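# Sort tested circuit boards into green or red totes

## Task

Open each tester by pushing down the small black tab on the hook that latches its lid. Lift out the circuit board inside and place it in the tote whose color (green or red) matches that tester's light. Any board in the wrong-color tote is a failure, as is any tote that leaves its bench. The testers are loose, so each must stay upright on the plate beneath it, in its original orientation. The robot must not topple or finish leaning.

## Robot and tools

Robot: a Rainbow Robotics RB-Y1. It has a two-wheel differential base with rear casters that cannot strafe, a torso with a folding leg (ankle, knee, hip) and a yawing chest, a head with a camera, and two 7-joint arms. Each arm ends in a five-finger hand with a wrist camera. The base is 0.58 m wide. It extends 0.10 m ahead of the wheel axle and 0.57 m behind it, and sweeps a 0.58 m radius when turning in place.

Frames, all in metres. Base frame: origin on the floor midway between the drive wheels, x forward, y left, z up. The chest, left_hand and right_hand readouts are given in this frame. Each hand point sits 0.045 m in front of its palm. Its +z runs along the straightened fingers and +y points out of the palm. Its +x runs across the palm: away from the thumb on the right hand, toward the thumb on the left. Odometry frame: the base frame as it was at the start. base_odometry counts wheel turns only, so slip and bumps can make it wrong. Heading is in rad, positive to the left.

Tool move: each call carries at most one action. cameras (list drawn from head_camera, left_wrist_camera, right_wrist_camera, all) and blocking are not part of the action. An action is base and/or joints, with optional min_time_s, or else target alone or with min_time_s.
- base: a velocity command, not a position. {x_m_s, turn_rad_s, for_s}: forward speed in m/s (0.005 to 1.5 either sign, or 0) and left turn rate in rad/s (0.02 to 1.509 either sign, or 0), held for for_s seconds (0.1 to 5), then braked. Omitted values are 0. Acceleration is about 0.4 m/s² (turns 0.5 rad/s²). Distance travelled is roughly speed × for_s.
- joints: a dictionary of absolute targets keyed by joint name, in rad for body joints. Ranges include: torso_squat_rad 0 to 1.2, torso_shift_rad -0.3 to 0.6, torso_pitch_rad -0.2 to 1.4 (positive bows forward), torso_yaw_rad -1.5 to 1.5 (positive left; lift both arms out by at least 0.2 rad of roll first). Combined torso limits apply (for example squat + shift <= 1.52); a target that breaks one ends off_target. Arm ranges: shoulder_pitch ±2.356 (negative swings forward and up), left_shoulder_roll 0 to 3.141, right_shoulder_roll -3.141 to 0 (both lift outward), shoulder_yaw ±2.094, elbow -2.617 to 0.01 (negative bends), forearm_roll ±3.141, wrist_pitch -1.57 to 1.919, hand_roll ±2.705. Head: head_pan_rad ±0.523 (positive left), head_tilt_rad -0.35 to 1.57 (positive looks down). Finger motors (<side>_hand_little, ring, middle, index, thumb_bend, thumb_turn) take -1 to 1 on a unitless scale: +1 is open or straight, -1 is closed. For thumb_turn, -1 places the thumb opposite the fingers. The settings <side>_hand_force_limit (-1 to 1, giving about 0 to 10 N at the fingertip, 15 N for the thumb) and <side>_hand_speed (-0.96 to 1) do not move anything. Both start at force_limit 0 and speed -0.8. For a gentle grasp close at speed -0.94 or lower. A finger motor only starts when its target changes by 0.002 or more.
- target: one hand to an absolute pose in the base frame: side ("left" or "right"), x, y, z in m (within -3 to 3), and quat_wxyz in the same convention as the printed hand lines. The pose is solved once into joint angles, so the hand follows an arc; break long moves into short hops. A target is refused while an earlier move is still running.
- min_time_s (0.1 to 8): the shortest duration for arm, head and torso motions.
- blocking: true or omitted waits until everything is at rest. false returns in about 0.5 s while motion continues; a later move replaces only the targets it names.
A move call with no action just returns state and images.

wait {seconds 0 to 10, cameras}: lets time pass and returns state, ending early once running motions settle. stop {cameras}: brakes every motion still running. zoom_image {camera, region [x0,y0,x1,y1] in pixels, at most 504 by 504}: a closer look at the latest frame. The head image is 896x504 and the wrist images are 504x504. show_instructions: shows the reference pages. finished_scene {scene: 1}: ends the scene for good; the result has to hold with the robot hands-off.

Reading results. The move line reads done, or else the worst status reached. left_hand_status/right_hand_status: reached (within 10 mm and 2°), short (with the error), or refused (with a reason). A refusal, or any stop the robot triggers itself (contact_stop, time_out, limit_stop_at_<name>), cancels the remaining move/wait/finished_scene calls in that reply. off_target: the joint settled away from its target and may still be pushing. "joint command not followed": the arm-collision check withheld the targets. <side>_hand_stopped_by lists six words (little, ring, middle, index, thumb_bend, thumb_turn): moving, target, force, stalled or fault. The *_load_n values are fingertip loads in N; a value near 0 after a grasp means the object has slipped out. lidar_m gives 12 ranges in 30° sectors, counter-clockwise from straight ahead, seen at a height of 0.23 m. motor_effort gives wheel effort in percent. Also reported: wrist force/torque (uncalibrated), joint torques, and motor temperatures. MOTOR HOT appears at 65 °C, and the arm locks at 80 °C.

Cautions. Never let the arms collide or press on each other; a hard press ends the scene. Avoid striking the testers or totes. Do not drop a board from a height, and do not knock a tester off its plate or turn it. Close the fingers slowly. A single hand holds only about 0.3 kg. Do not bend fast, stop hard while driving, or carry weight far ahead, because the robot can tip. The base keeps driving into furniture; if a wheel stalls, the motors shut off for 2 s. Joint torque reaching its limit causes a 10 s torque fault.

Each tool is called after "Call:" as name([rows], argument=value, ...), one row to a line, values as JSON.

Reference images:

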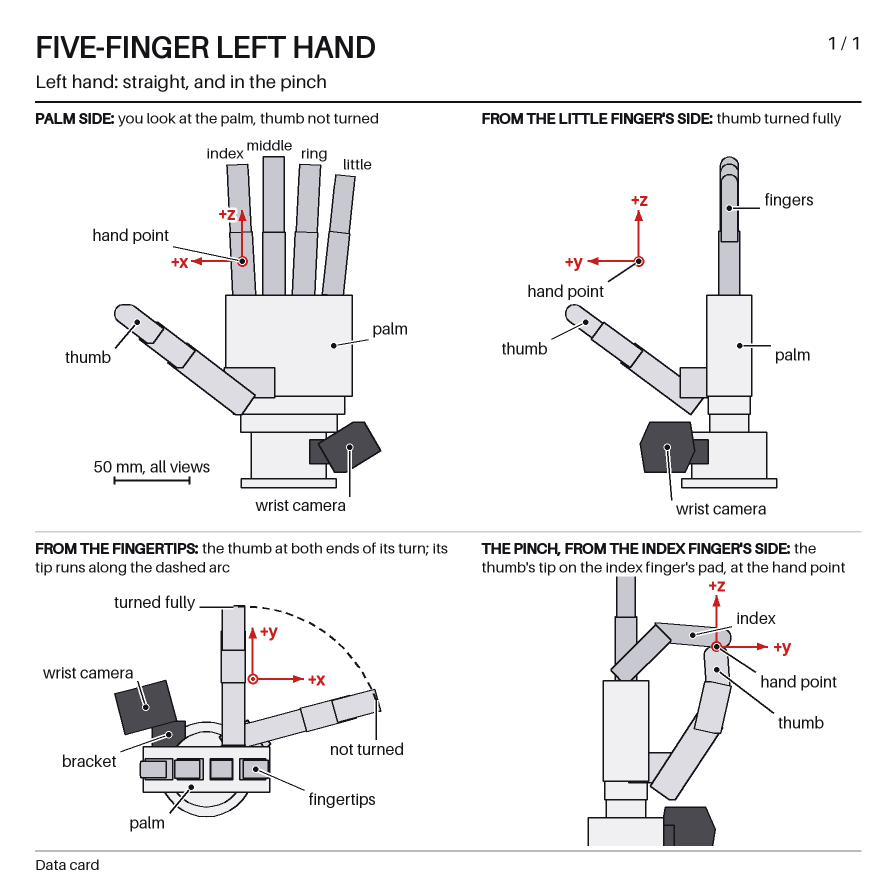

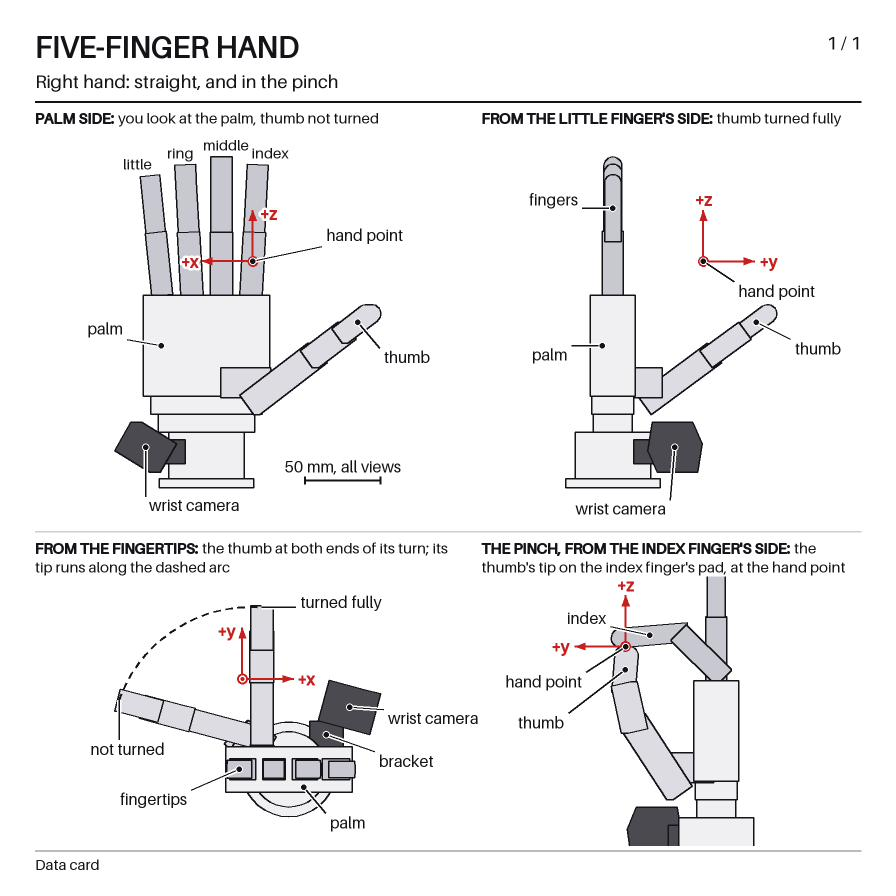

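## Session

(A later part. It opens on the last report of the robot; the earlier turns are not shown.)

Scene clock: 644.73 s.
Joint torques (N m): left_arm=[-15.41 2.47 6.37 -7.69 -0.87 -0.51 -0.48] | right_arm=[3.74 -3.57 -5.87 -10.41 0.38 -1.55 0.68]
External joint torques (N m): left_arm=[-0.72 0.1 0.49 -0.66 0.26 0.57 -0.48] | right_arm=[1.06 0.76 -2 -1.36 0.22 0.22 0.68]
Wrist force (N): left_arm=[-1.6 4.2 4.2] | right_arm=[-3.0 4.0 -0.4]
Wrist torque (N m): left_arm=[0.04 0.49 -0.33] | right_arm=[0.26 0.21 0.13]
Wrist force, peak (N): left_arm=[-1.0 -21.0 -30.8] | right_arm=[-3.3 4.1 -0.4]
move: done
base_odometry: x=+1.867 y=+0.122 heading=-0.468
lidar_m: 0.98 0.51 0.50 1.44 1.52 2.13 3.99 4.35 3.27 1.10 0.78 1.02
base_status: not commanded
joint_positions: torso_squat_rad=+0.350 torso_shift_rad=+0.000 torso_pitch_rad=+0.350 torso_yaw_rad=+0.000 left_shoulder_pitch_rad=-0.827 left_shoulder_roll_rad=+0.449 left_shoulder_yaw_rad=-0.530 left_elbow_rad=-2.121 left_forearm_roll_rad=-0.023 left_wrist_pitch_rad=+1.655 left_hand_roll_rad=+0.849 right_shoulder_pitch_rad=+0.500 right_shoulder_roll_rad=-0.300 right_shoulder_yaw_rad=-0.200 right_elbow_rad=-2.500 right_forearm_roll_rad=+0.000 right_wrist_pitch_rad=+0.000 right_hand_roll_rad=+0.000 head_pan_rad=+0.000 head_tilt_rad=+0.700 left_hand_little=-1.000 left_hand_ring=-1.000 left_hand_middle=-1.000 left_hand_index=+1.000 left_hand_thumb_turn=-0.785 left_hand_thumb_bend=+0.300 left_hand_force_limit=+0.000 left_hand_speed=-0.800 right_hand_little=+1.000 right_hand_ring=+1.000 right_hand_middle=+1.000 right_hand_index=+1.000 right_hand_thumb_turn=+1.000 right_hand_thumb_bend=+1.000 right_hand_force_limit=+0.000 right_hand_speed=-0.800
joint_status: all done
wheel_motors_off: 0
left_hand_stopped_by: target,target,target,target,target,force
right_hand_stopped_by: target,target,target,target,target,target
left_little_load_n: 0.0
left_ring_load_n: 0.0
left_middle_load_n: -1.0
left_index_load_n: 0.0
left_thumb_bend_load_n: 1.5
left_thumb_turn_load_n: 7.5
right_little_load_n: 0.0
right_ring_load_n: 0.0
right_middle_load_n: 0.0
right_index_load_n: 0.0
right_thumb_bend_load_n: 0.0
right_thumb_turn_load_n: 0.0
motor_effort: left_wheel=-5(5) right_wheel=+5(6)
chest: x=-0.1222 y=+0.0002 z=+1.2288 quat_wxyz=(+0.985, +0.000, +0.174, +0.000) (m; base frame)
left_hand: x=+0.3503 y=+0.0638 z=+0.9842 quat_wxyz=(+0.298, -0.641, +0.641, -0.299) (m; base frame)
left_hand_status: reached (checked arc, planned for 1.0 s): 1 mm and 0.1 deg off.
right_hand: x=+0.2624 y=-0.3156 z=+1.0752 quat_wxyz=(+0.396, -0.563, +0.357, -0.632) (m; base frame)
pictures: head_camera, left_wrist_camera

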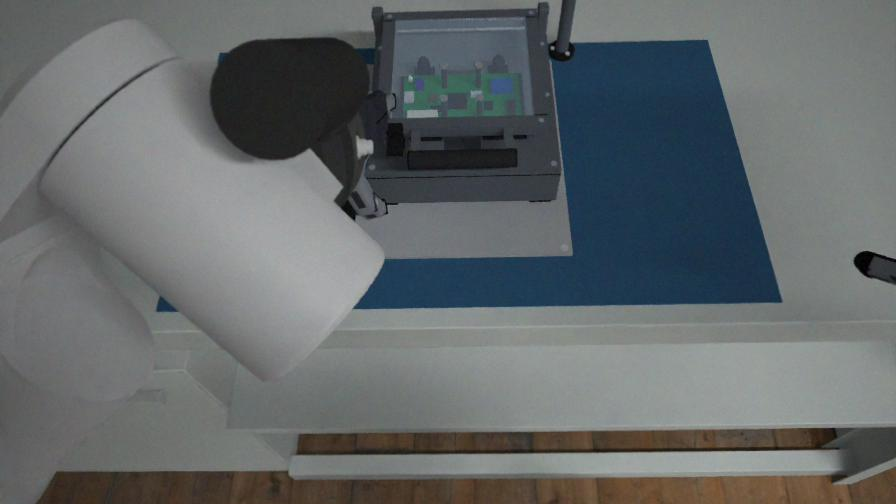

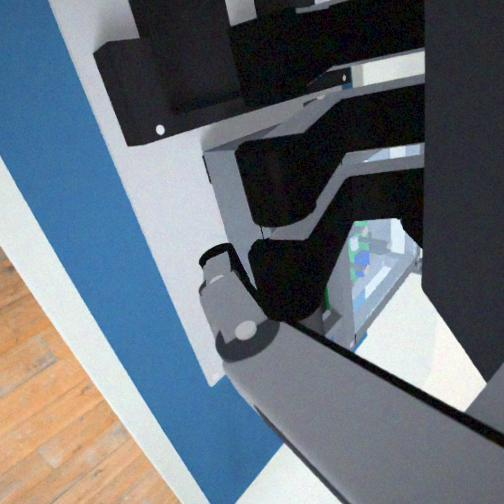

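Call:
move(target={"side": "left", "x": 0.344, "y": 0.063, "z": 0.952, "quat_wxyz": [0.2988, -0.6409, 0.6409, -0.2988]}, min_time_s=1.5, cameras=["head_camera", "left_wrist_camera"])

Call:
zoom_image(camera="head_camera", region=[360, 80, 460, 180])

Scene clock: 677.63 s.
Joint torques (N m): left_arm=[1.71 1.01 -6.12 3.89 4.84 2.95 -0.8] | right_arm=[3.8 -3.62 -5.97 -10.35 0.45 -1.63 0.64]
External joint torques (N m): left_arm=[15.71 -1.01 -11.91 11.44 6 4 -0.79] | right_arm=[1.13 0.71 -2.1 -1.3 0.3 0.14 0.64]
Wrist force (N): left_arm=[-6.0 -20.7 -21.8] | right_arm=[-3.1 3.8 -0.4]
Wrist torque (N m): left_arm=[2.77 0.05 -0.44] | right_arm=[0.25 0.24 0.12]
Wrist force, peak (N): left_arm=[-6.4 -20.9 -21.7] | right_arm=[-3.4 4.0 -0.4]
move: done
base_odometry: x=+1.867 y=+0.122 heading=-0.468
lidar_m: 0.98 0.51 0.50 1.45 1.52 2.12 4.00 4.34 3.29 1.10 0.78 1.02
base_status: not commanded
joint_positions: torso_squat_rad=+0.350 torso_shift_rad=+0.000 torso_pitch_rad=+0.349 torso_yaw_rad=+0.000 left_shoulder_pitch_rad=-0.760 left_shoulder_roll_rad=+0.453 left_shoulder_yaw_rad=-0.580 left_elbow_rad=-2.096 left_forearm_roll_rad=-0.084 left_wrist_pitch_rad=+1.564 left_hand_roll_rad=+0.888 right_shoulder_pitch_rad=+0.500 right_shoulder_roll_rad=-0.300 right_shoulder_yaw_rad=-0.200 right_elbow_rad=-2.500 right_forearm_roll_rad=+0.000 right_wrist_pitch_rad=+0.000 right_hand_roll_rad=+0.000 head_pan_rad=+0.000 head_tilt_rad=+0.700 left_hand_little=-1.000 left_hand_ring=-1.000 left_hand_middle=-1.000 left_hand_index=+1.000 left_hand_thumb_turn=-0.785 left_hand_thumb_bend=+0.300 left_hand_force_limit=+0.000 left_hand_speed=-0.800 right_hand_little=+1.000 right_hand_ring=+1.000 right_hand_middle=+1.000 right_hand_index=+1.000 right_hand_thumb_turn=+1.000 right_hand_thumb_bend=+1.000 right_hand_force_limit=+0.000 right_hand_speed=-0.800
joint_status: all done
wheel_motors_off: 0
left_hand_stopped_by: target,target,target,target,target,force
right_hand_stopped_by: target,target,target,target,target,target
left_little_load_n: 0.0
left_ring_load_n: 0.0
left_middle_load_n: -1.0
left_index_load_n: 3.5
left_thumb_bend_load_n: 1.5
left_thumb_turn_load_n: 7.5
right_little_load_n: 0.0
right_ring_load_n: 0.0
right_middle_load_n: 0.0
right_index_load_n: 0.0
right_thumb_bend_load_n: 0.0
right_thumb_turn_load_n: 0.0
motor_effort: left_wheel=-3(5) right_wheel=+4(6)
chest: x=-0.1224 y=+0.0002 z=+1.2288 quat_wxyz=(+0.985, +0.000, +0.174, +0.000) (m; base frame)
left_hand: x=+0.3459 y=+0.0624 z=+0.9560 quat_wxyz=(+0.301, -0.640, +0.639, -0.303) (m; base frame)
left_hand_status: reached (checked arc, planned for 1.5 s): 5 mm and 0.6 deg off.
right_hand: x=+0.2622 y=-0.3156 z=+1.0755 quat_wxyz=(+0.396, -0.563, +0.357, -0.632) (m; base frame)
pictures: head_camera, left_wrist_camera

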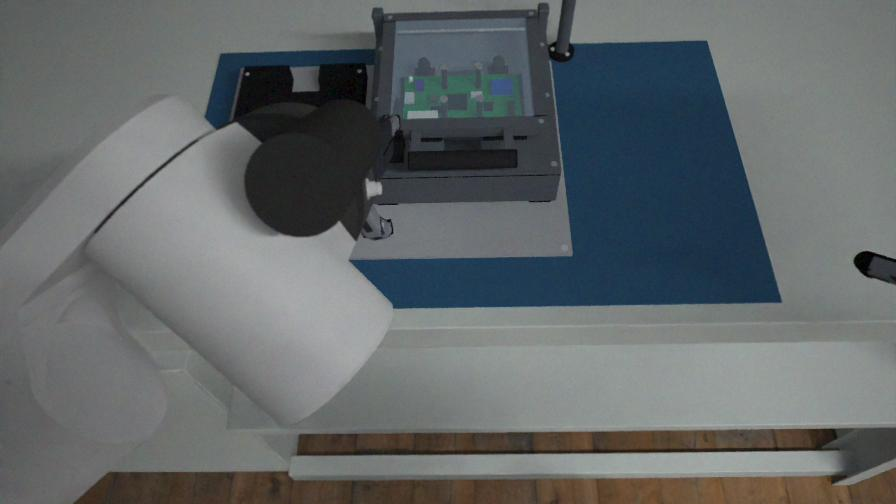

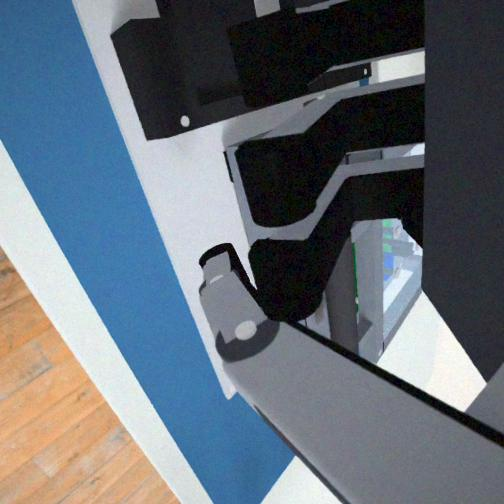

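Scaled by 5.040.

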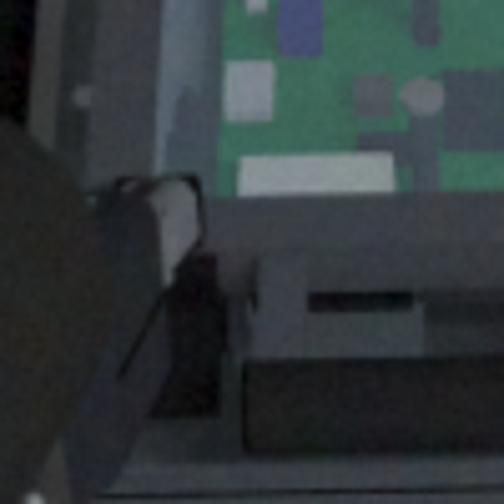

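Call:
move(target={"side": "left", "x": 0.34, "y": 0.063, "z": 0.975, "quat_wxyz": [0.2988, -0.6409, 0.6409, -0.2988]}, min_time_s=1, cameras=["head_camera"])

Call:
zoom_image(camera="head_camera", region=[360, 80, 460, 180])

Call:
move(target={"side": "right", "x": 0.24, "y": -0.2, "z": 1.03, "quat_wxyz": [0.4056, -0.5792, 0.5792, -0.4056]}, min_time_s=2.5, cameras=["head_camera", "right_wrist_camera"])

Scene clock: 691.97 s.
Joint torques (N m): left_arm=[-15.02 1.29 5.81 -8.06 -0.96 -0.46 -0.35] | right_arm=[4.07 -3.43 -6.04 -10.38 0.42 -1.58 0.66]
External joint torques (N m): left_arm=[-0.93 -0.8 0.06 -0.88 0.18 0.6 -0.35] | right_arm=[1.38 0.9 -2.17 -1.33 0.27 0.19 0.65]
Wrist force (N): left_arm=[-0.8 3.7 3.7] | right_arm=[-3.1 3.9 -0.5]
Wrist torque (N m): left_arm=[-0.01 0.34 -0.29] | right_arm=[0.25 0.24 0.13]
Wrist force, peak (N): left_arm=[-6.4 -20.6 -22.1] | right_arm=[-3.2 4.1 -0.6]
move: done
base_odometry: x=+1.867 y=+0.122 heading=-0.468
lidar_m: 0.98 0.51 0.50 1.45 1.52 2.13 3.99 4.35 3.28 1.10 0.78 1.01
base_status: not commanded
joint_positions: torso_squat_rad=+0.350 torso_shift_rad=+0.000 torso_pitch_rad=+0.350 torso_yaw_rad=+0.000 left_shoulder_pitch_rad=-0.790 left_shoulder_roll_rad=+0.450 left_shoulder_yaw_rad=-0.558 left_elbow_rad=-2.146 left_forearm_roll_rad=-0.054 left_wrist_pitch_rad=+1.648 left_hand_roll_rad=+0.866 right_shoulder_pitch_rad=+0.500 right_shoulder_roll_rad=-0.300 right_shoulder_yaw_rad=-0.200 right_elbow_rad=-2.500 right_forearm_roll_rad=+0.000 right_wrist_pitch_rad=+0.000 right_hand_roll_rad=+0.000 head_pan_rad=+0.000 head_tilt_rad=+0.700 left_hand_little=-1.000 left_hand_ring=-1.000 left_hand_middle=-1.000 left_hand_index=+1.000 left_hand_thumb_turn=-0.785 left_hand_thumb_bend=+0.300 left_hand_force_limit=+0.000 left_hand_speed=-0.800 right_hand_little=+1.000 right_hand_ring=+1.000 right_hand_middle=+1.000 right_hand_index=+1.000 right_hand_thumb_turn=+1.000 right_hand_thumb_bend=+1.000 right_hand_force_limit=+0.000 right_hand_speed=-0.800
joint_status: all done
wheel_motors_off: 0
left_hand_stopped_by: target,target,target,target,target,force
right_hand_stopped_by: target,target,target,target,target,target
left_little_load_n: 0.0
left_ring_load_n: 0.0
left_middle_load_n: -1.0
left_index_load_n: 0.0
left_thumb_bend_load_n: 2.0
left_thumb_turn_load_n: 8.0
right_little_load_n: 0.0
right_ring_load_n: 0.0
right_middle_load_n: 0.0
right_index_load_n: 0.0
right_thumb_bend_load_n: 0.0
right_thumb_turn_load_n: 0.0
motor_effort: left_wheel=-4(5) right_wheel=+5(6)
chest: x=-0.1222 y=+0.0002 z=+1.2288 quat_wxyz=(+0.985, +0.000, +0.174, +0.000) (m; base frame)
left_hand: x=+0.3401 y=+0.0630 z=+0.9745 quat_wxyz=(+0.299, -0.641, +0.641, -0.299) (m; base frame)
left_hand_status: reached (checked arc, planned for 1.0 s): 0 mm and 0.0 deg off.
right_hand: x=+0.2624 y=-0.3156 z=+1.0752 quat_wxyz=(+0.396, -0.563, +0.357, -0.632) (m; base frame)
pictures: head_camera

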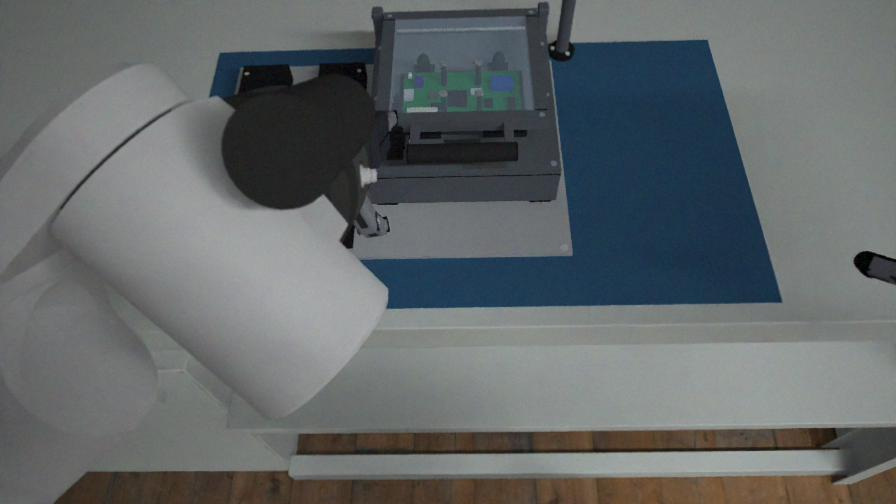

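Scaled by 5.040.

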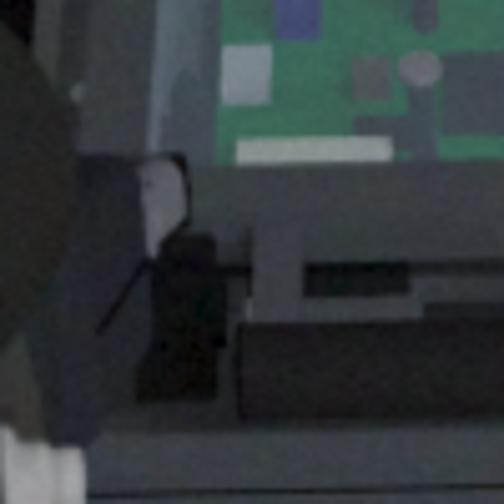

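Scene clock: 694.80 s.
Joint torques (N m): left_arm=[-15.53 1.25 6.44 -7.95 -1.26 -0.56 -0.63] | right_arm=[1.43 -1.15 -1.57 -11.73 -0.15 -1.61 -0.16]
External joint torques (N m): left_arm=[-1.43 -0.84 0.69 -0.76 -0.12 0.51 -0.63] | right_arm=[-0.96 1.58 0.62 -2.01 -0.37 0.35 -0.15]
Wrist force (N): left_arm=[-0.9 4.1 4.0] | right_arm=[-0.2 4.3 0.8]
Wrist torque (N m): left_arm=[0.00 0.36 -0.31] | right_arm=[0.19 -0.02 0.07]
Wrist force, peak (N): left_arm=[-0.7 4.4 4.3] | right_arm=[-3.2 4.1 -0.5]
move: short
base_odometry: x=+1.867 y=+0.122 heading=-0.468
lidar_m: 0.98 0.51 0.49 1.45 1.52 2.13 3.99 4.36 3.29 1.10 0.77 1.02
base_status: not commanded
joint_positions: torso_squat_rad=+0.350 torso_shift_rad=+0.000 torso_pitch_rad=+0.350 torso_yaw_rad=+0.000 left_shoulder_pitch_rad=-0.790 left_shoulder_roll_rad=+0.450 left_shoulder_yaw_rad=-0.558 left_elbow_rad=-2.146 left_forearm_roll_rad=-0.054 left_wrist_pitch_rad=+1.648 left_hand_roll_rad=+0.866 right_shoulder_pitch_rad=+0.498 right_shoulder_roll_rad=-0.261 right_shoulder_yaw_rad=+0.027 right_elbow_rad=-2.617 right_forearm_roll_rad=-0.172 right_wrist_pitch_rad=+0.323 right_hand_roll_rad=-0.148 head_pan_rad=+0.000 head_tilt_rad=+0.700 left_hand_little=-1.000 left_hand_ring=-1.000 left_hand_middle=-1.000 left_hand_index=+1.000 left_hand_thumb_turn=-0.785 left_hand_thumb_bend=+0.300 left_hand_force_limit=+0.000 left_hand_speed=-0.800 right_hand_little=+1.000 right_hand_ring=+1.000 right_hand_middle=+1.000 right_hand_index=+1.000 right_hand_thumb_turn=+1.000 right_hand_thumb_bend=+1.000 right_hand_force_limit=+0.000 right_hand_speed=-0.800
joint_status: all done
wheel_motors_off: 0
left_hand_stopped_by: target,target,target,target,target,force
right_hand_stopped_by: target,target,target,target,target,target
left_little_load_n: 0.5
left_ring_load_n: 0.0
left_middle_load_n: -1.0
left_index_load_n: 0.0
left_thumb_bend_load_n: 1.5
left_thumb_turn_load_n: 8.0
right_little_load_n: 0.0
right_ring_load_n: 0.0
right_middle_load_n: 0.0
right_index_load_n: 0.0
right_thumb_bend_load_n: 0.0
right_thumb_turn_load_n: -0.5
motor_effort: left_wheel=-4(5) right_wheel=+5(6)
chest: x=-0.1222 y=+0.0002 z=+1.2288 quat_wxyz=(+0.985, +0.000, +0.174, +0.000) (m; base frame)
left_hand: x=+0.3401 y=+0.0630 z=+0.9745 quat_wxyz=(+0.299, -0.641, +0.641, -0.299) (m; base frame)
right_hand: x=+0.2402 y=-0.2004 z=+1.0290 quat_wxyz=(+0.502, -0.540, +0.525, -0.426) (m; base frame)
right_hand_status: short (checked arc, as near as the solve gets, planned for 2.5 s): 1 mm and 13.6 deg off. The place is met; only the turn is off.
pictures: head_camera, right_wrist_camera

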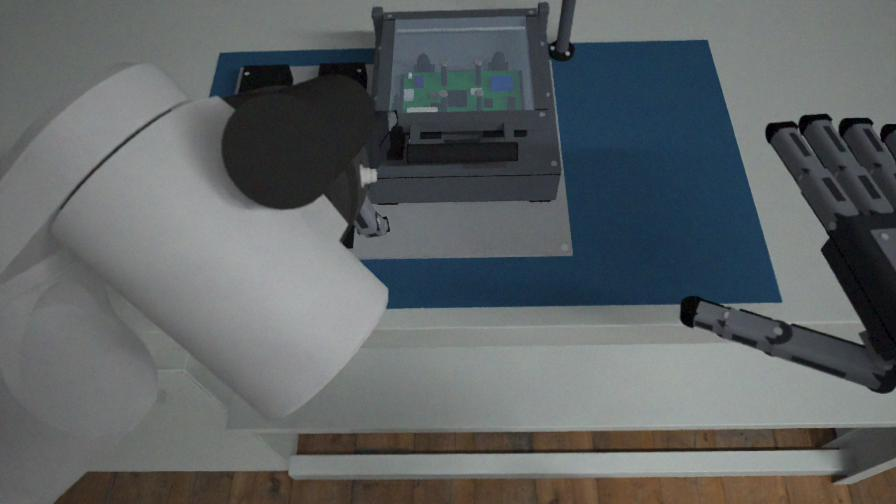

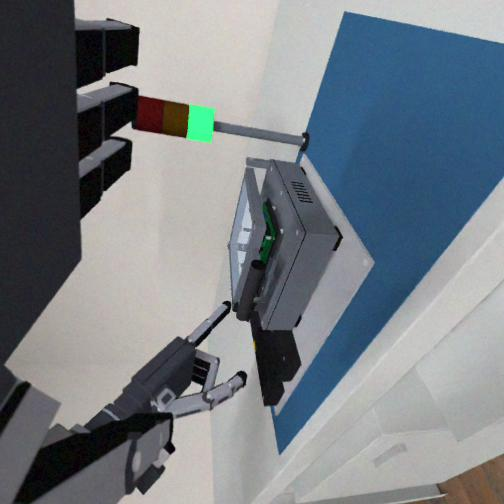

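Call:
zoom_image(camera="right_wrist_camera", region=[200, 140, 350, 350])

Call:
zoom_image(camera="head_camera", region=[370, 0, 570, 210])

Scaled by 2.400.

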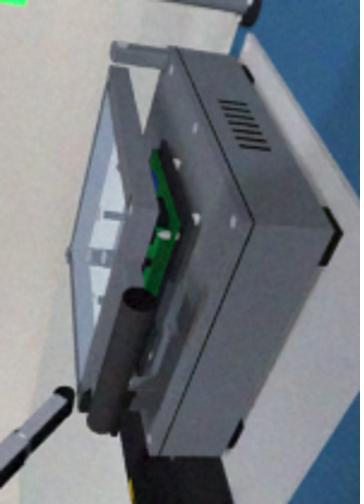

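Scaled by 2.400.

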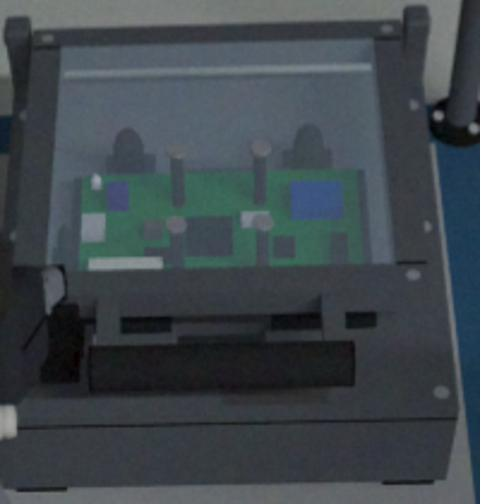

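Call:
move(target={"side": "left", "x": 0.3, "y": 0.2, "z": 1.08, "quat_wxyz": [0.354, -0.612, 0.612, -0.354]}, min_time_s=1.5)

Call:
move(target={"side": "right", "x": 0.27, "y": -0.05, "z": 0.97, "quat_wxyz": [0.4056, -0.5792, 0.5792, -0.4056]}, min_time_s=2.5, cameras=["all"])

Scene clock: 712.43 s.
Joint torques (N m): left_arm=[-8.79 9.16 7.21 -4.27 -1.6 -0.85 -0.57] | right_arm=[1.56 -1.77 -2.25 -11.29 0.06 -1.7 -0.02]
External joint torques (N m): left_arm=[0.67 0.68 0.67 -0.47 -0.39 0.37 -0.57] | right_arm=[-0.83 0.96 -0.06 -1.57 -0.17 0.25 -0.01]
Wrist force (N): left_arm=[-0.8 4.8 3.3] | right_arm=[-0.1 4.3 0.7]
Wrist torque (N m): left_arm=[0.16 0.34 -0.33] | right_arm=[0.19 -0.04 0.08]
Wrist force, peak (N): left_arm=[-1.3 4.6 4.2] | right_arm=[-0.2 4.6 0.8]
move: short
base_odometry: x=+1.867 y=+0.122 heading=-0.468
lidar_m: 0.97 0.50 0.49 1.45 1.52 2.13 4.00 4.36 3.28 1.10 0.77 1.01
base_status: not commanded
joint_positions: torso_squat_rad=+0.350 torso_shift_rad=+0.000 torso_pitch_rad=+0.350 torso_yaw_rad=+0.000 left_shoulder_pitch_rad=-0.523 left_shoulder_roll_rad=+0.881 left_shoulder_yaw_rad=-0.036 left_elbow_rad=-2.617 left_forearm_roll_rad=+0.402 left_wrist_pitch_rad=+1.648 left_hand_roll_rad=+0.822 right_shoulder_pitch_rad=+0.497 right_shoulder_roll_rad=-0.261 right_shoulder_yaw_rad=+0.028 right_elbow_rad=-2.617 right_forearm_roll_rad=-0.172 right_wrist_pitch_rad=+0.323 right_hand_roll_rad=-0.148 head_pan_rad=+0.000 head_tilt_rad=+0.700 left_hand_little=-1.000 left_hand_ring=-1.000 left_hand_middle=-1.000 left_hand_index=+1.000 left_hand_thumb_turn=-0.785 left_hand_thumb_bend=+0.300 left_hand_force_limit=+0.000 left_hand_speed=-0.800 right_hand_little=+1.000 right_hand_ring=+1.000 right_hand_middle=+1.000 right_hand_index=+1.000 right_hand_thumb_turn=+1.000 right_hand_thumb_bend=+1.000 right_hand_force_limit=+0.000 right_hand_speed=-0.800
joint_status: all done
wheel_motors_off: 0
left_hand_stopped_by: target,target,target,target,target,force
right_hand_stopped_by: target,target,target,target,target,target
left_little_load_n: 0.0
left_ring_load_n: 0.0
left_middle_load_n: -1.0
left_index_load_n: 0.0
left_thumb_bend_load_n: 1.5
left_thumb_turn_load_n: 7.5
right_little_load_n: 0.0
right_ring_load_n: 0.0
right_middle_load_n: 0.0
right_index_load_n: 0.0
right_thumb_bend_load_n: 0.0
right_thumb_turn_load_n: 0.0
motor_effort: left_wheel=-4(5) right_wheel=+4(6)
chest: x=-0.1221 y=+0.0002 z=+1.2288 quat_wxyz=(+0.985, +0.000, +0.174, +0.000) (m; base frame)
left_hand: x=+0.3009 y=+0.2000 z=+1.0798 quat_wxyz=(+0.333, -0.618, +0.625, -0.342) (m; base frame)
left_hand_status: short (checked arc, as near as the solve gets, planned for 1.5 s): 1 mm and 3.3 deg off. The place is met; only the turn is off.
right_hand: x=+0.2403 y=-0.2003 z=+1.0291 quat_wxyz=(+0.502, -0.540, +0.525, -0.426) (m; base frame)
pictures: none

Scene clock: 715.27 s.
Joint torques (N m): left_arm=[-9.29 8.59 7.25 -4.56 -1.36 -0.89 -0.52] | right_arm=[-4.14 5.24 2.67 -9.66 1.21 -1.38 -0.11]
External joint torques (N m): left_arm=[0.16 0.11 0.71 -0.76 -0.15 0.33 -0.52] | right_arm=[-1.16 1.07 0.84 -0.7 0.31 0.2 -0.11]
Wrist force (N): left_arm=[-0.6 4.4 2.9] | right_arm=[-0.4 4.4 1.9]
Wrist torque (N m): left_arm=[0.12 0.28 -0.30] | right_arm=[0.17 -0.05 0.11]
Wrist force, peak (N): left_arm=[-0.4 5.1 3.3] | right_arm=[-0.5 4.5 1.9]
move: done
base_odometry: x=+1.867 y=+0.122 heading=-0.468
lidar_m: 0.98 0.50 0.49 1.45 1.52 2.13 3.99 4.35 3.28 1.10 0.78 1.01
base_status: not commanded
joint_positions: torso_squat_rad=+0.350 torso_shift_rad=+0.000 torso_pitch_rad=+0.350 torso_yaw_rad=+0.000 left_shoulder_pitch_rad=-0.523 left_shoulder_roll_rad=+0.881 left_shoulder_yaw_rad=-0.036 left_elbow_rad=-2.617 left_forearm_roll_rad=+0.402 left_wrist_pitch_rad=+1.648 left_hand_roll_rad=+0.822 right_shoulder_pitch_rad=+0.070 right_shoulder_roll_rad=+0.000 right_shoulder_yaw_rad=+0.659 right_elbow_rad=-2.356 right_forearm_roll_rad=+0.848 right_wrist_pitch_rad=+0.909 right_hand_roll_rad=-0.559 head_pan_rad=+0.000 head_tilt_rad=+0.700 left_hand_little=-1.000 left_hand_ring=-1.000 left_hand_middle=-1.000 left_hand_index=+1.000 left_hand_thumb_turn=-0.785 left_hand_thumb_bend=+0.300 left_hand_force_limit=+0.000 left_hand_speed=-0.800 right_hand_little=+1.000 right_hand_ring=+1.000 right_hand_middle=+1.000 right_hand_index=+1.000 right_hand_thumb_turn=+1.000 right_hand_thumb_bend=+1.000 right_hand_force_limit=+0.000 right_hand_speed=-0.800
joint_status: all done
wheel_motors_off: 0
left_hand_stopped_by: target,target,target,target,target,force
right_hand_stopped_by: target,target,target,target,target,target
left_little_load_n: 0.0
left_ring_load_n: 0.0
left_middle_load_n: -1.0
left_index_load_n: 0.0
left_thumb_bend_load_n: 1.5
left_thumb_turn_load_n: 7.5
right_little_load_n: 0.0
right_ring_load_n: 0.0
right_middle_load_n: 0.0
right_index_load_n: 0.0
right_thumb_bend_load_n: 0.0
right_thumb_turn_load_n: -0.5
motor_effort: left_wheel=-4(5) right_wheel=+5(6)
chest: x=-0.1221 y=+0.0002 z=+1.2288 quat_wxyz=(+0.985, +0.000, +0.174, +0.000) (m; base frame)
left_hand: x=+0.3009 y=+0.2000 z=+1.0798 quat_wxyz=(+0.333, -0.618, +0.625, -0.342) (m; base frame)
right_hand: x=+0.2699 y=-0.0503 z=+0.9698 quat_wxyz=(+0.405, -0.579, +0.579, -0.406) (m; base frame)
right_hand_status: reached (checked arc, planned for 2.5 s): 0 mm and 0.0 deg off.
pictures: head_camera, left_wrist_camera, right_wrist_camera

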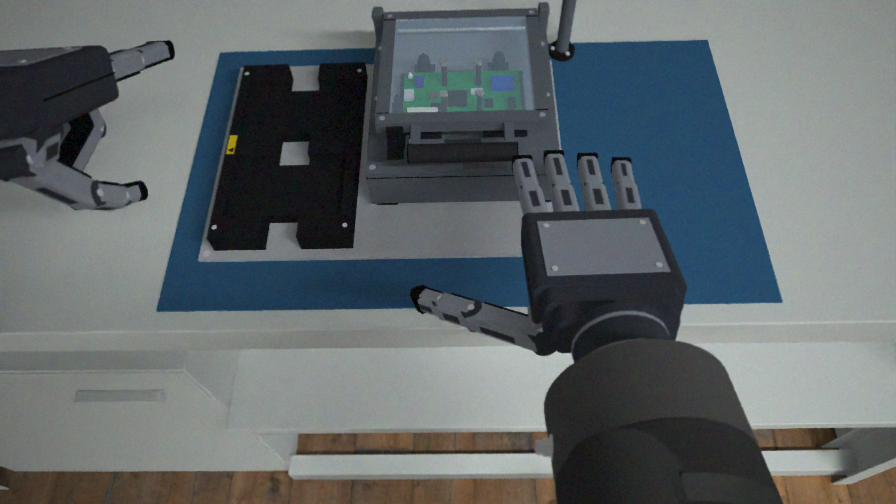

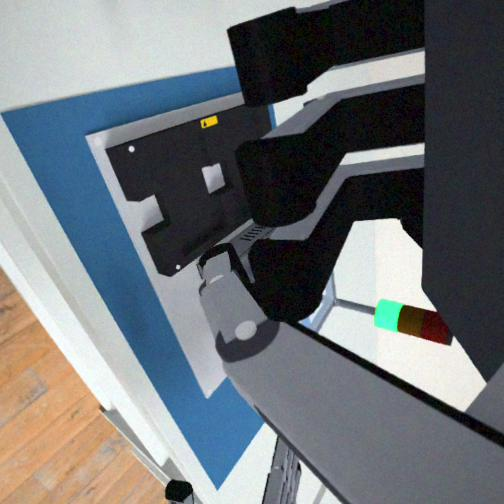

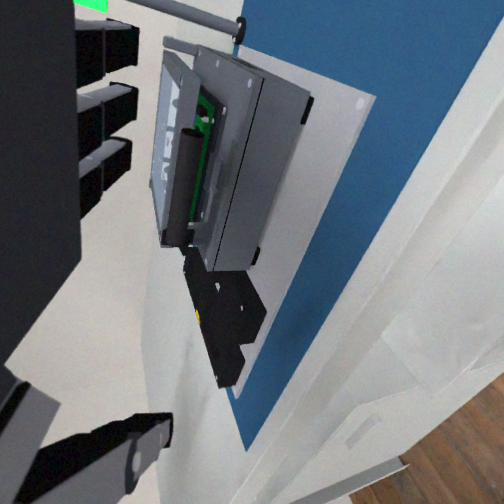

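Call:
zoom_image(camera="right_wrist_camera", region=[130, 30, 330, 290])

Call:
zoom_image(camera="head_camera", region=[360, 80, 560, 220])

Scaled by 1.938.

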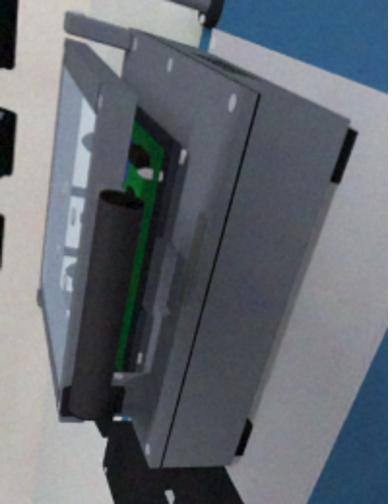

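Scaled by 2.520.

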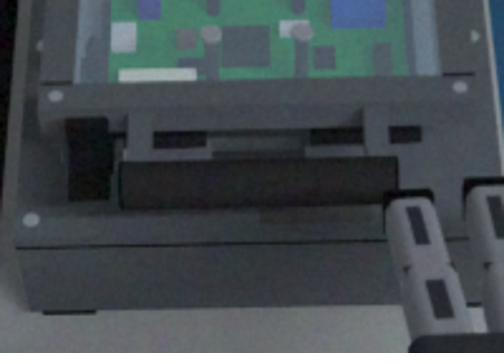

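Call:
move(target={"side": "right", "x": 0.265, "y": 0.0, "z": 0.88, "quat_wxyz": [0.4056, -0.5792, 0.5792, -0.4056]}, min_time_s=2.5, cameras=["head_camera", "right_wrist_camera"])

Call:
zoom_image(camera="head_camera", region=[360, 80, 560, 280])

Call:
zoom_image(camera="right_wrist_camera", region=[60, 0, 260, 260])

Scene clock: 730.03 s.
Joint torques (N m): left_arm=[-9.05 8.69 7.54 -4.62 -1.3 -0.87 -0.53] | right_arm=[-4.85 6.61 3.19 -10.06 1.66 -1.3 0]
External joint torques (N m): left_arm=[0.41 0.21 1 -0.82 -0.09 0.35 -0.52] | right_arm=[-1.45 0.88 1.03 -0.84 0.43 -0.37 0]
Wrist force (N): left_arm=[-0.8 4.6 3.3] | right_arm=[-0.5 4.0 1.7]
Wrist torque (N m): left_arm=[0.13 0.32 -0.31] | right_arm=[0.09 -0.03 0.07]
Wrist force, peak (N): left_arm=[-0.9 5.1 3.6] | right_arm=[-0.1 4.6 1.8]
move: done
base_odometry: x=+1.867 y=+0.122 heading=-0.468
lidar_m: 0.98 0.51 0.49 1.44 1.52 2.13 3.99 4.36 3.29 1.11 0.78 1.02
base_status: not commanded
joint_positions: torso_squat_rad=+0.350 torso_shift_rad=+0.000 torso_pitch_rad=+0.350 torso_yaw_rad=+0.000 left_shoulder_pitch_rad=-0.523 left_shoulder_roll_rad=+0.881 left_shoulder_yaw_rad=-0.036 left_elbow_rad=-2.617 left_forearm_roll_rad=+0.402 left_wrist_pitch_rad=+1.648 left_hand_roll_rad=+0.822 right_shoulder_pitch_rad=+0.010 right_shoulder_roll_rad=+0.000 right_shoulder_yaw_rad=+0.738 right_elbow_rad=-1.939 right_forearm_roll_rad=+1.202 right_wrist_pitch_rad=+0.800 right_hand_roll_rad=-1.055 head_pan_rad=+0.000 head_tilt_rad=+0.700 left_hand_little=-1.000 left_hand_ring=-1.000 left_hand_middle=-1.000 left_hand_index=+1.000 left_hand_thumb_turn=-0.785 left_hand_thumb_bend=+0.300 left_hand_force_limit=+0.000 left_hand_speed=-0.800 right_hand_little=+1.000 right_hand_ring=+1.000 right_hand_middle=+1.000 right_hand_index=+1.000 right_hand_thumb_turn=+1.000 right_hand_thumb_bend=+1.000 right_hand_force_limit=+0.000 right_hand_speed=-0.800
joint_status: all done
wheel_motors_off: 0
left_hand_stopped_by: target,target,target,target,target,force
right_hand_stopped_by: target,target,target,target,target,target
left_little_load_n: 0.0
left_ring_load_n: 0.0
left_middle_load_n: -1.0
left_index_load_n: 0.0
left_thumb_bend_load_n: 1.5
left_thumb_turn_load_n: 7.5
right_little_load_n: 0.0
right_ring_load_n: 0.0
right_middle_load_n: 0.0
right_index_load_n: 0.0
right_thumb_bend_load_n: 0.0
right_thumb_turn_load_n: -0.5
motor_effort: left_wheel=-3(5) right_wheel=+5(6)
chest: x=-0.1221 y=+0.0002 z=+1.2288 quat_wxyz=(+0.985, +0.000, +0.174, +0.000) (m; base frame)
left_hand: x=+0.3009 y=+0.2000 z=+1.0798 quat_wxyz=(+0.333, -0.618, +0.625, -0.342) (m; base frame)
right_hand: x=+0.2650 y=-0.0004 z=+0.8800 quat_wxyz=(+0.406, -0.580, +0.579, -0.405) (m; base frame)
right_hand_status: reached (checked arc, planned for 2.5 s): 0 mm and 0.1 deg off.
pictures: head_camera, right_wrist_camera

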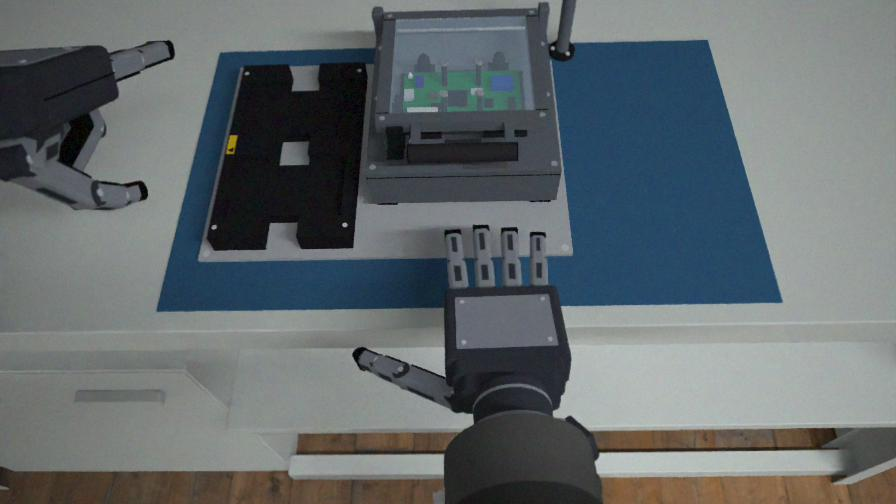

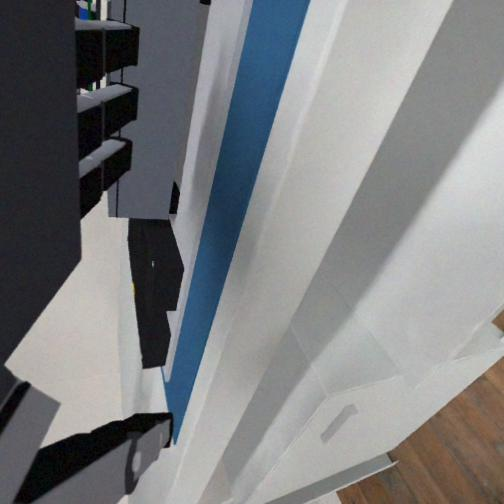

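Scaled by 2.520.

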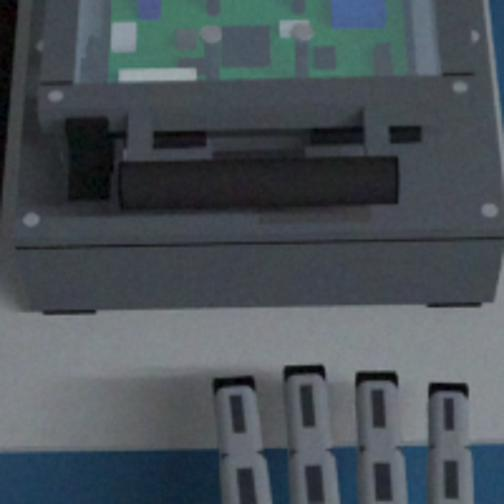

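Scaled by 1.938.

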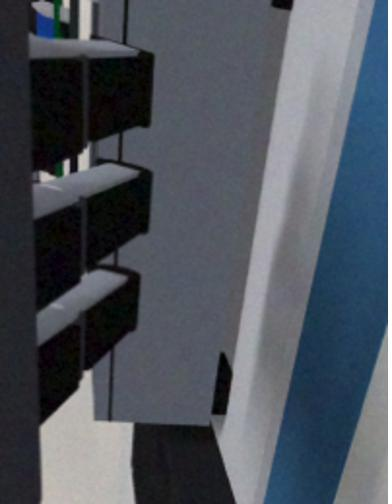

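Call:
move(target={"side": "right", "x": 0.312, "y": -0.004, "z": 0.876, "quat_wxyz": [0.4056, -0.5792, 0.5792, -0.4056]}, min_time_s=1.5, cameras=["head_camera", "right_wrist_camera"])

Call:
zoom_image(camera="head_camera", region=[360, 80, 560, 280])

Call:
zoom_image(camera="right_wrist_camera", region=[60, 0, 200, 200])

Scene clock: 745.87 s.
Joint torques (N m): left_arm=[-8.96 8.96 6.7 -4.63 -1.26 -0.89 -0.52] | right_arm=[-7.41 6.32 -0.16 -10.24 1.02 -0.72 0.7]
External joint torques (N m): left_arm=[0.5 0.48 0.16 -0.83 -0.05 0.33 -0.51] | right_arm=[-1.35 0.77 -1.41 -0.82 -0.2 0.25 0.7]
Wrist force (N): left_arm=[-0.7 4.3 3.4] | right_arm=[-0.7 4.0 1.7]
Wrist torque (N m): left_arm=[0.06 0.30 -0.30] | right_arm=[0.12 -0.01 0.26]
Wrist force, peak (N): left_arm=[-1.0 5.2 3.7] | right_arm=[-0.5 4.4 1.9]
move: done
base_odometry: x=+1.867 y=+0.122 heading=-0.468
lidar_m: 0.97 0.51 0.50 1.44 1.51 2.13 3.99 4.35 3.28 1.09 0.78 1.02
base_status: not commanded
joint_positions: torso_squat_rad=+0.350 torso_shift_rad=+0.000 torso_pitch_rad=+0.350 torso_yaw_rad=+0.000 left_shoulder_pitch_rad=-0.523 left_shoulder_roll_rad=+0.881 left_shoulder_yaw_rad=-0.036 left_elbow_rad=-2.617 left_forearm_roll_rad=+0.402 left_wrist_pitch_rad=+1.648 left_hand_roll_rad=+0.822 right_shoulder_pitch_rad=-0.155 right_shoulder_roll_rad=+0.000 right_shoulder_yaw_rad=+0.645 right_elbow_rad=-1.841 right_forearm_roll_rad=+1.079 right_wrist_pitch_rad=+0.806 right_hand_roll_rad=-1.028 head_pan_rad=+0.000 head_tilt_rad=+0.700 left_hand_little=-1.000 left_hand_ring=-1.000 left_hand_middle=-1.000 left_hand_index=+1.000 left_hand_thumb_turn=-0.785 left_hand_thumb_bend=+0.300 left_hand_force_limit=+0.000 left_hand_speed=-0.800 right_hand_little=+1.000 right_hand_ring=+1.000 right_hand_middle=+1.000 right_hand_index=+1.000 right_hand_thumb_turn=+1.000 right_hand_thumb_bend=+1.000 right_hand_force_limit=+0.000 right_hand_speed=-0.800
joint_status: all done
wheel_motors_off: 0
left_hand_stopped_by: target,target,target,target,target,force
right_hand_stopped_by: target,target,target,target,target,target
left_little_load_n: 0.5
left_ring_load_n: 0.0
left_middle_load_n: -1.0
left_index_load_n: 0.0
left_thumb_bend_load_n: 1.5
left_thumb_turn_load_n: 7.5
right_little_load_n: 0.0
right_ring_load_n: 0.0
right_middle_load_n: 0.0
right_index_load_n: 0.0
right_thumb_bend_load_n: 0.0
right_thumb_turn_load_n: 0.0
motor_effort: left_wheel=-4(5) right_wheel=+5(5)
chest: x=-0.1221 y=+0.0002 z=+1.2288 quat_wxyz=(+0.985, +0.000, +0.174, +0.000) (m; base frame)
left_hand: x=+0.3009 y=+0.2000 z=+1.0798 quat_wxyz=(+0.333, -0.618, +0.625, -0.342) (m; base frame)
right_hand: x=+0.3113 y=-0.0044 z=+0.8763 quat_wxyz=(+0.406, -0.579, +0.579, -0.406) (m; base frame)
right_hand_status: reached (checked arc, planned for 1.5 s): 1 mm and 0.0 deg off.
pictures: head_camera, right_wrist_camera

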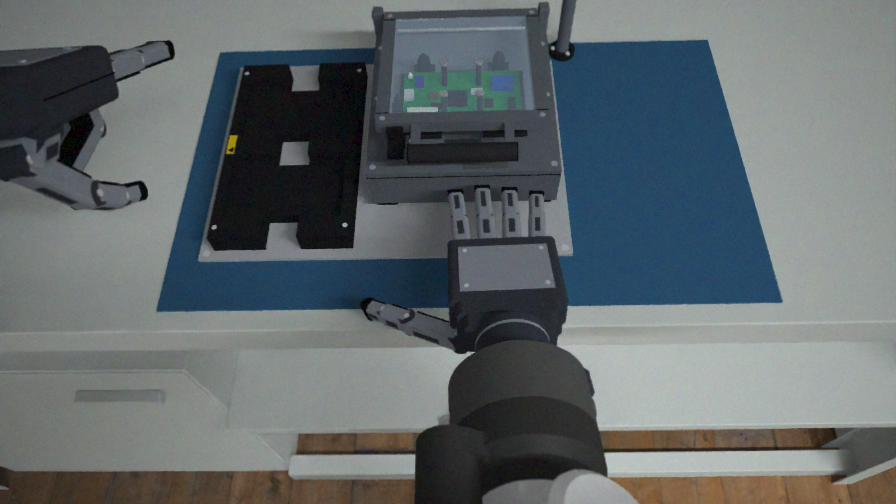

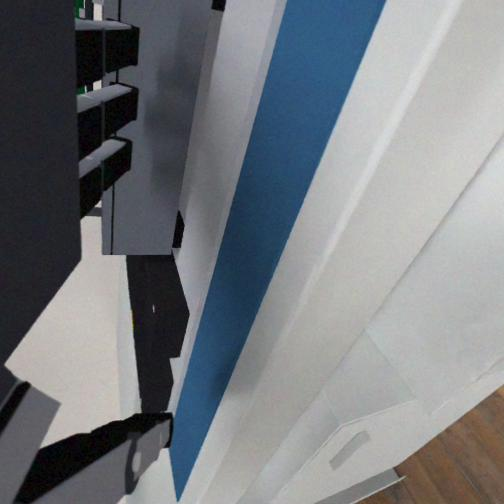

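Scaled by 2.520.

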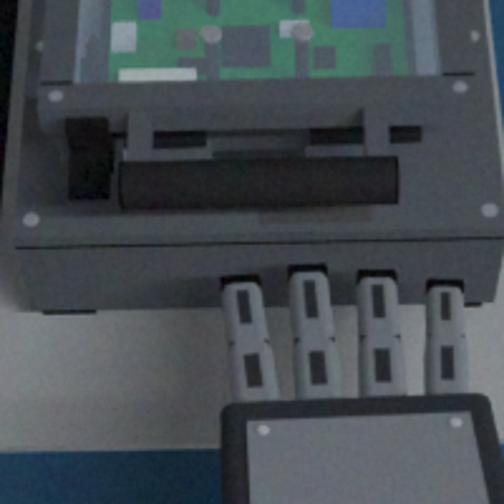

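Scaled by 2.520.

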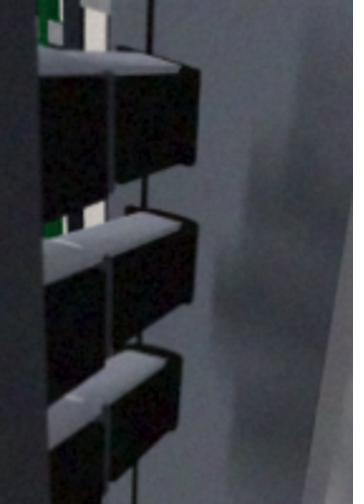

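Call:
move(target={"side": "right", "x": 0.308, "y": -0.004, "z": 0.9, "quat_wxyz": [0.4056, -0.5792, 0.5792, -0.4056]}, min_time_s=1, cameras=["head_camera", "right_wrist_camera"])

Call:
zoom_image(camera="right_wrist_camera", region=[60, 0, 200, 250])

Scene clock: 759.93 s.
Joint torques (N m): left_arm=[-9.54 8.76 6.86 -4.41 -1.39 -1.01 -0.46] | right_arm=[-4.41 5.91 2.4 -11.02 0.95 -0.78 0.64]
External joint torques (N m): left_arm=[-0.08 0.29 0.32 -0.61 -0.18 0.22 -0.46] | right_arm=[1.51 0.33 1.12 -1.65 -0.27 0.33 0.65]
Wrist force (N): left_arm=[-0.6 4.3 3.4] | right_arm=[-0.4 4.1 1.7]
Wrist torque (N m): left_arm=[0.06 0.30 -0.32] | right_arm=[0.12 -0.05 0.27]
Wrist force, peak (N): left_arm=[-1.0 5.3 3.4] | right_arm=[-0.7 4.1 2.0]
move: done
base_odometry: x=+1.867 y=+0.122 heading=-0.468
lidar_m: 0.98 0.51 0.50 1.45 1.53 2.13 4.00 4.35 3.28 1.10 0.78 1.02
base_status: not commanded
joint_positions: torso_squat_rad=+0.350 torso_shift_rad=+0.000 torso_pitch_rad=+0.350 torso_yaw_rad=+0.000 left_shoulder_pitch_rad=-0.523 left_shoulder_roll_rad=+0.881 left_shoulder_yaw_rad=-0.036 left_elbow_rad=-2.617 left_forearm_roll_rad=+0.402 left_wrist_pitch_rad=+1.648 left_hand_roll_rad=+0.822 right_shoulder_pitch_rad=-0.148 right_shoulder_roll_rad=+0.000 right_shoulder_yaw_rad=+0.664 right_elbow_rad=-1.935 right_forearm_roll_rad=+1.025 right_wrist_pitch_rad=+0.863 right_hand_roll_rad=-0.934 head_pan_rad=+0.000 head_tilt_rad=+0.700 left_hand_little=-1.000 left_hand_ring=-1.000 left_hand_middle=-1.000 left_hand_index=+1.000 left_hand_thumb_turn=-0.785 left_hand_thumb_bend=+0.300 left_hand_force_limit=+0.000 left_hand_speed=-0.800 right_hand_little=+1.000 right_hand_ring=+1.000 right_hand_middle=+1.000 right_hand_index=+1.000 right_hand_thumb_turn=+1.000 right_hand_thumb_bend=+1.000 right_hand_force_limit=+0.000 right_hand_speed=-0.800
joint_status: all done
wheel_motors_off: 0
left_hand_stopped_by: target,target,target,target,target,force
right_hand_stopped_by: target,target,target,target,target,target
left_little_load_n: 0.0
left_ring_load_n: 0.0
left_middle_load_n: -1.0
left_index_load_n: 0.0
left_thumb_bend_load_n: 1.5
left_thumb_turn_load_n: 8.0
right_little_load_n: 0.0
right_ring_load_n: 0.0
right_middle_load_n: 0.0
right_index_load_n: 0.0
right_thumb_bend_load_n: 0.0
right_thumb_turn_load_n: 0.0
motor_effort: left_wheel=-4(4) right_wheel=+5(6)
chest: x=-0.1221 y=+0.0002 z=+1.2288 quat_wxyz=(+0.985, +0.000, +0.174, +0.000) (m; base frame)
left_hand: x=+0.3009 y=+0.2000 z=+1.0798 quat_wxyz=(+0.333, -0.618, +0.625, -0.342) (m; base frame)
right_hand: x=+0.3082 y=-0.0041 z=+0.9000 quat_wxyz=(+0.406, -0.579, +0.579, -0.406) (m; base frame)
right_hand_status: reached (checked arc, planned for 1.0 s): 0 mm and 0.0 deg off.
pictures: head_camera, right_wrist_camera

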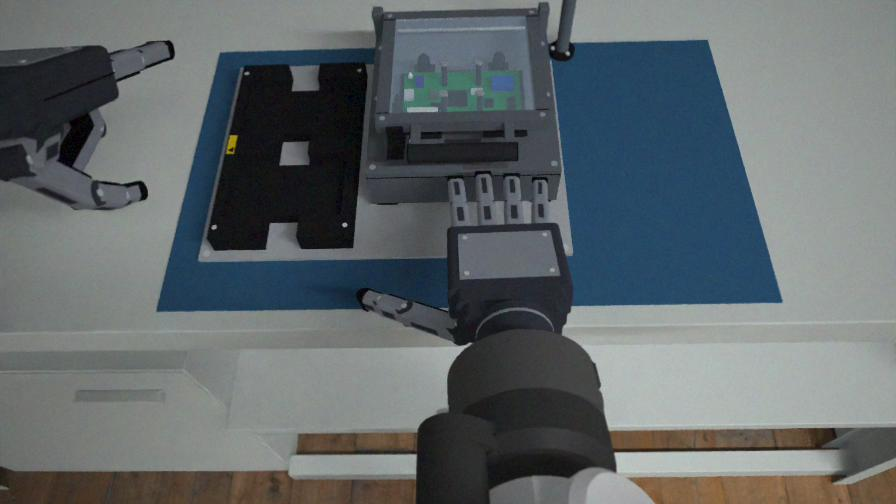

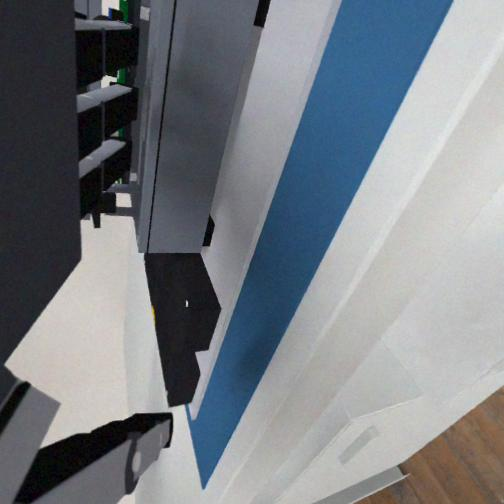

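Scaled by 2.016.

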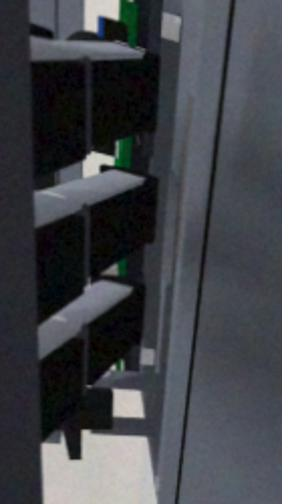

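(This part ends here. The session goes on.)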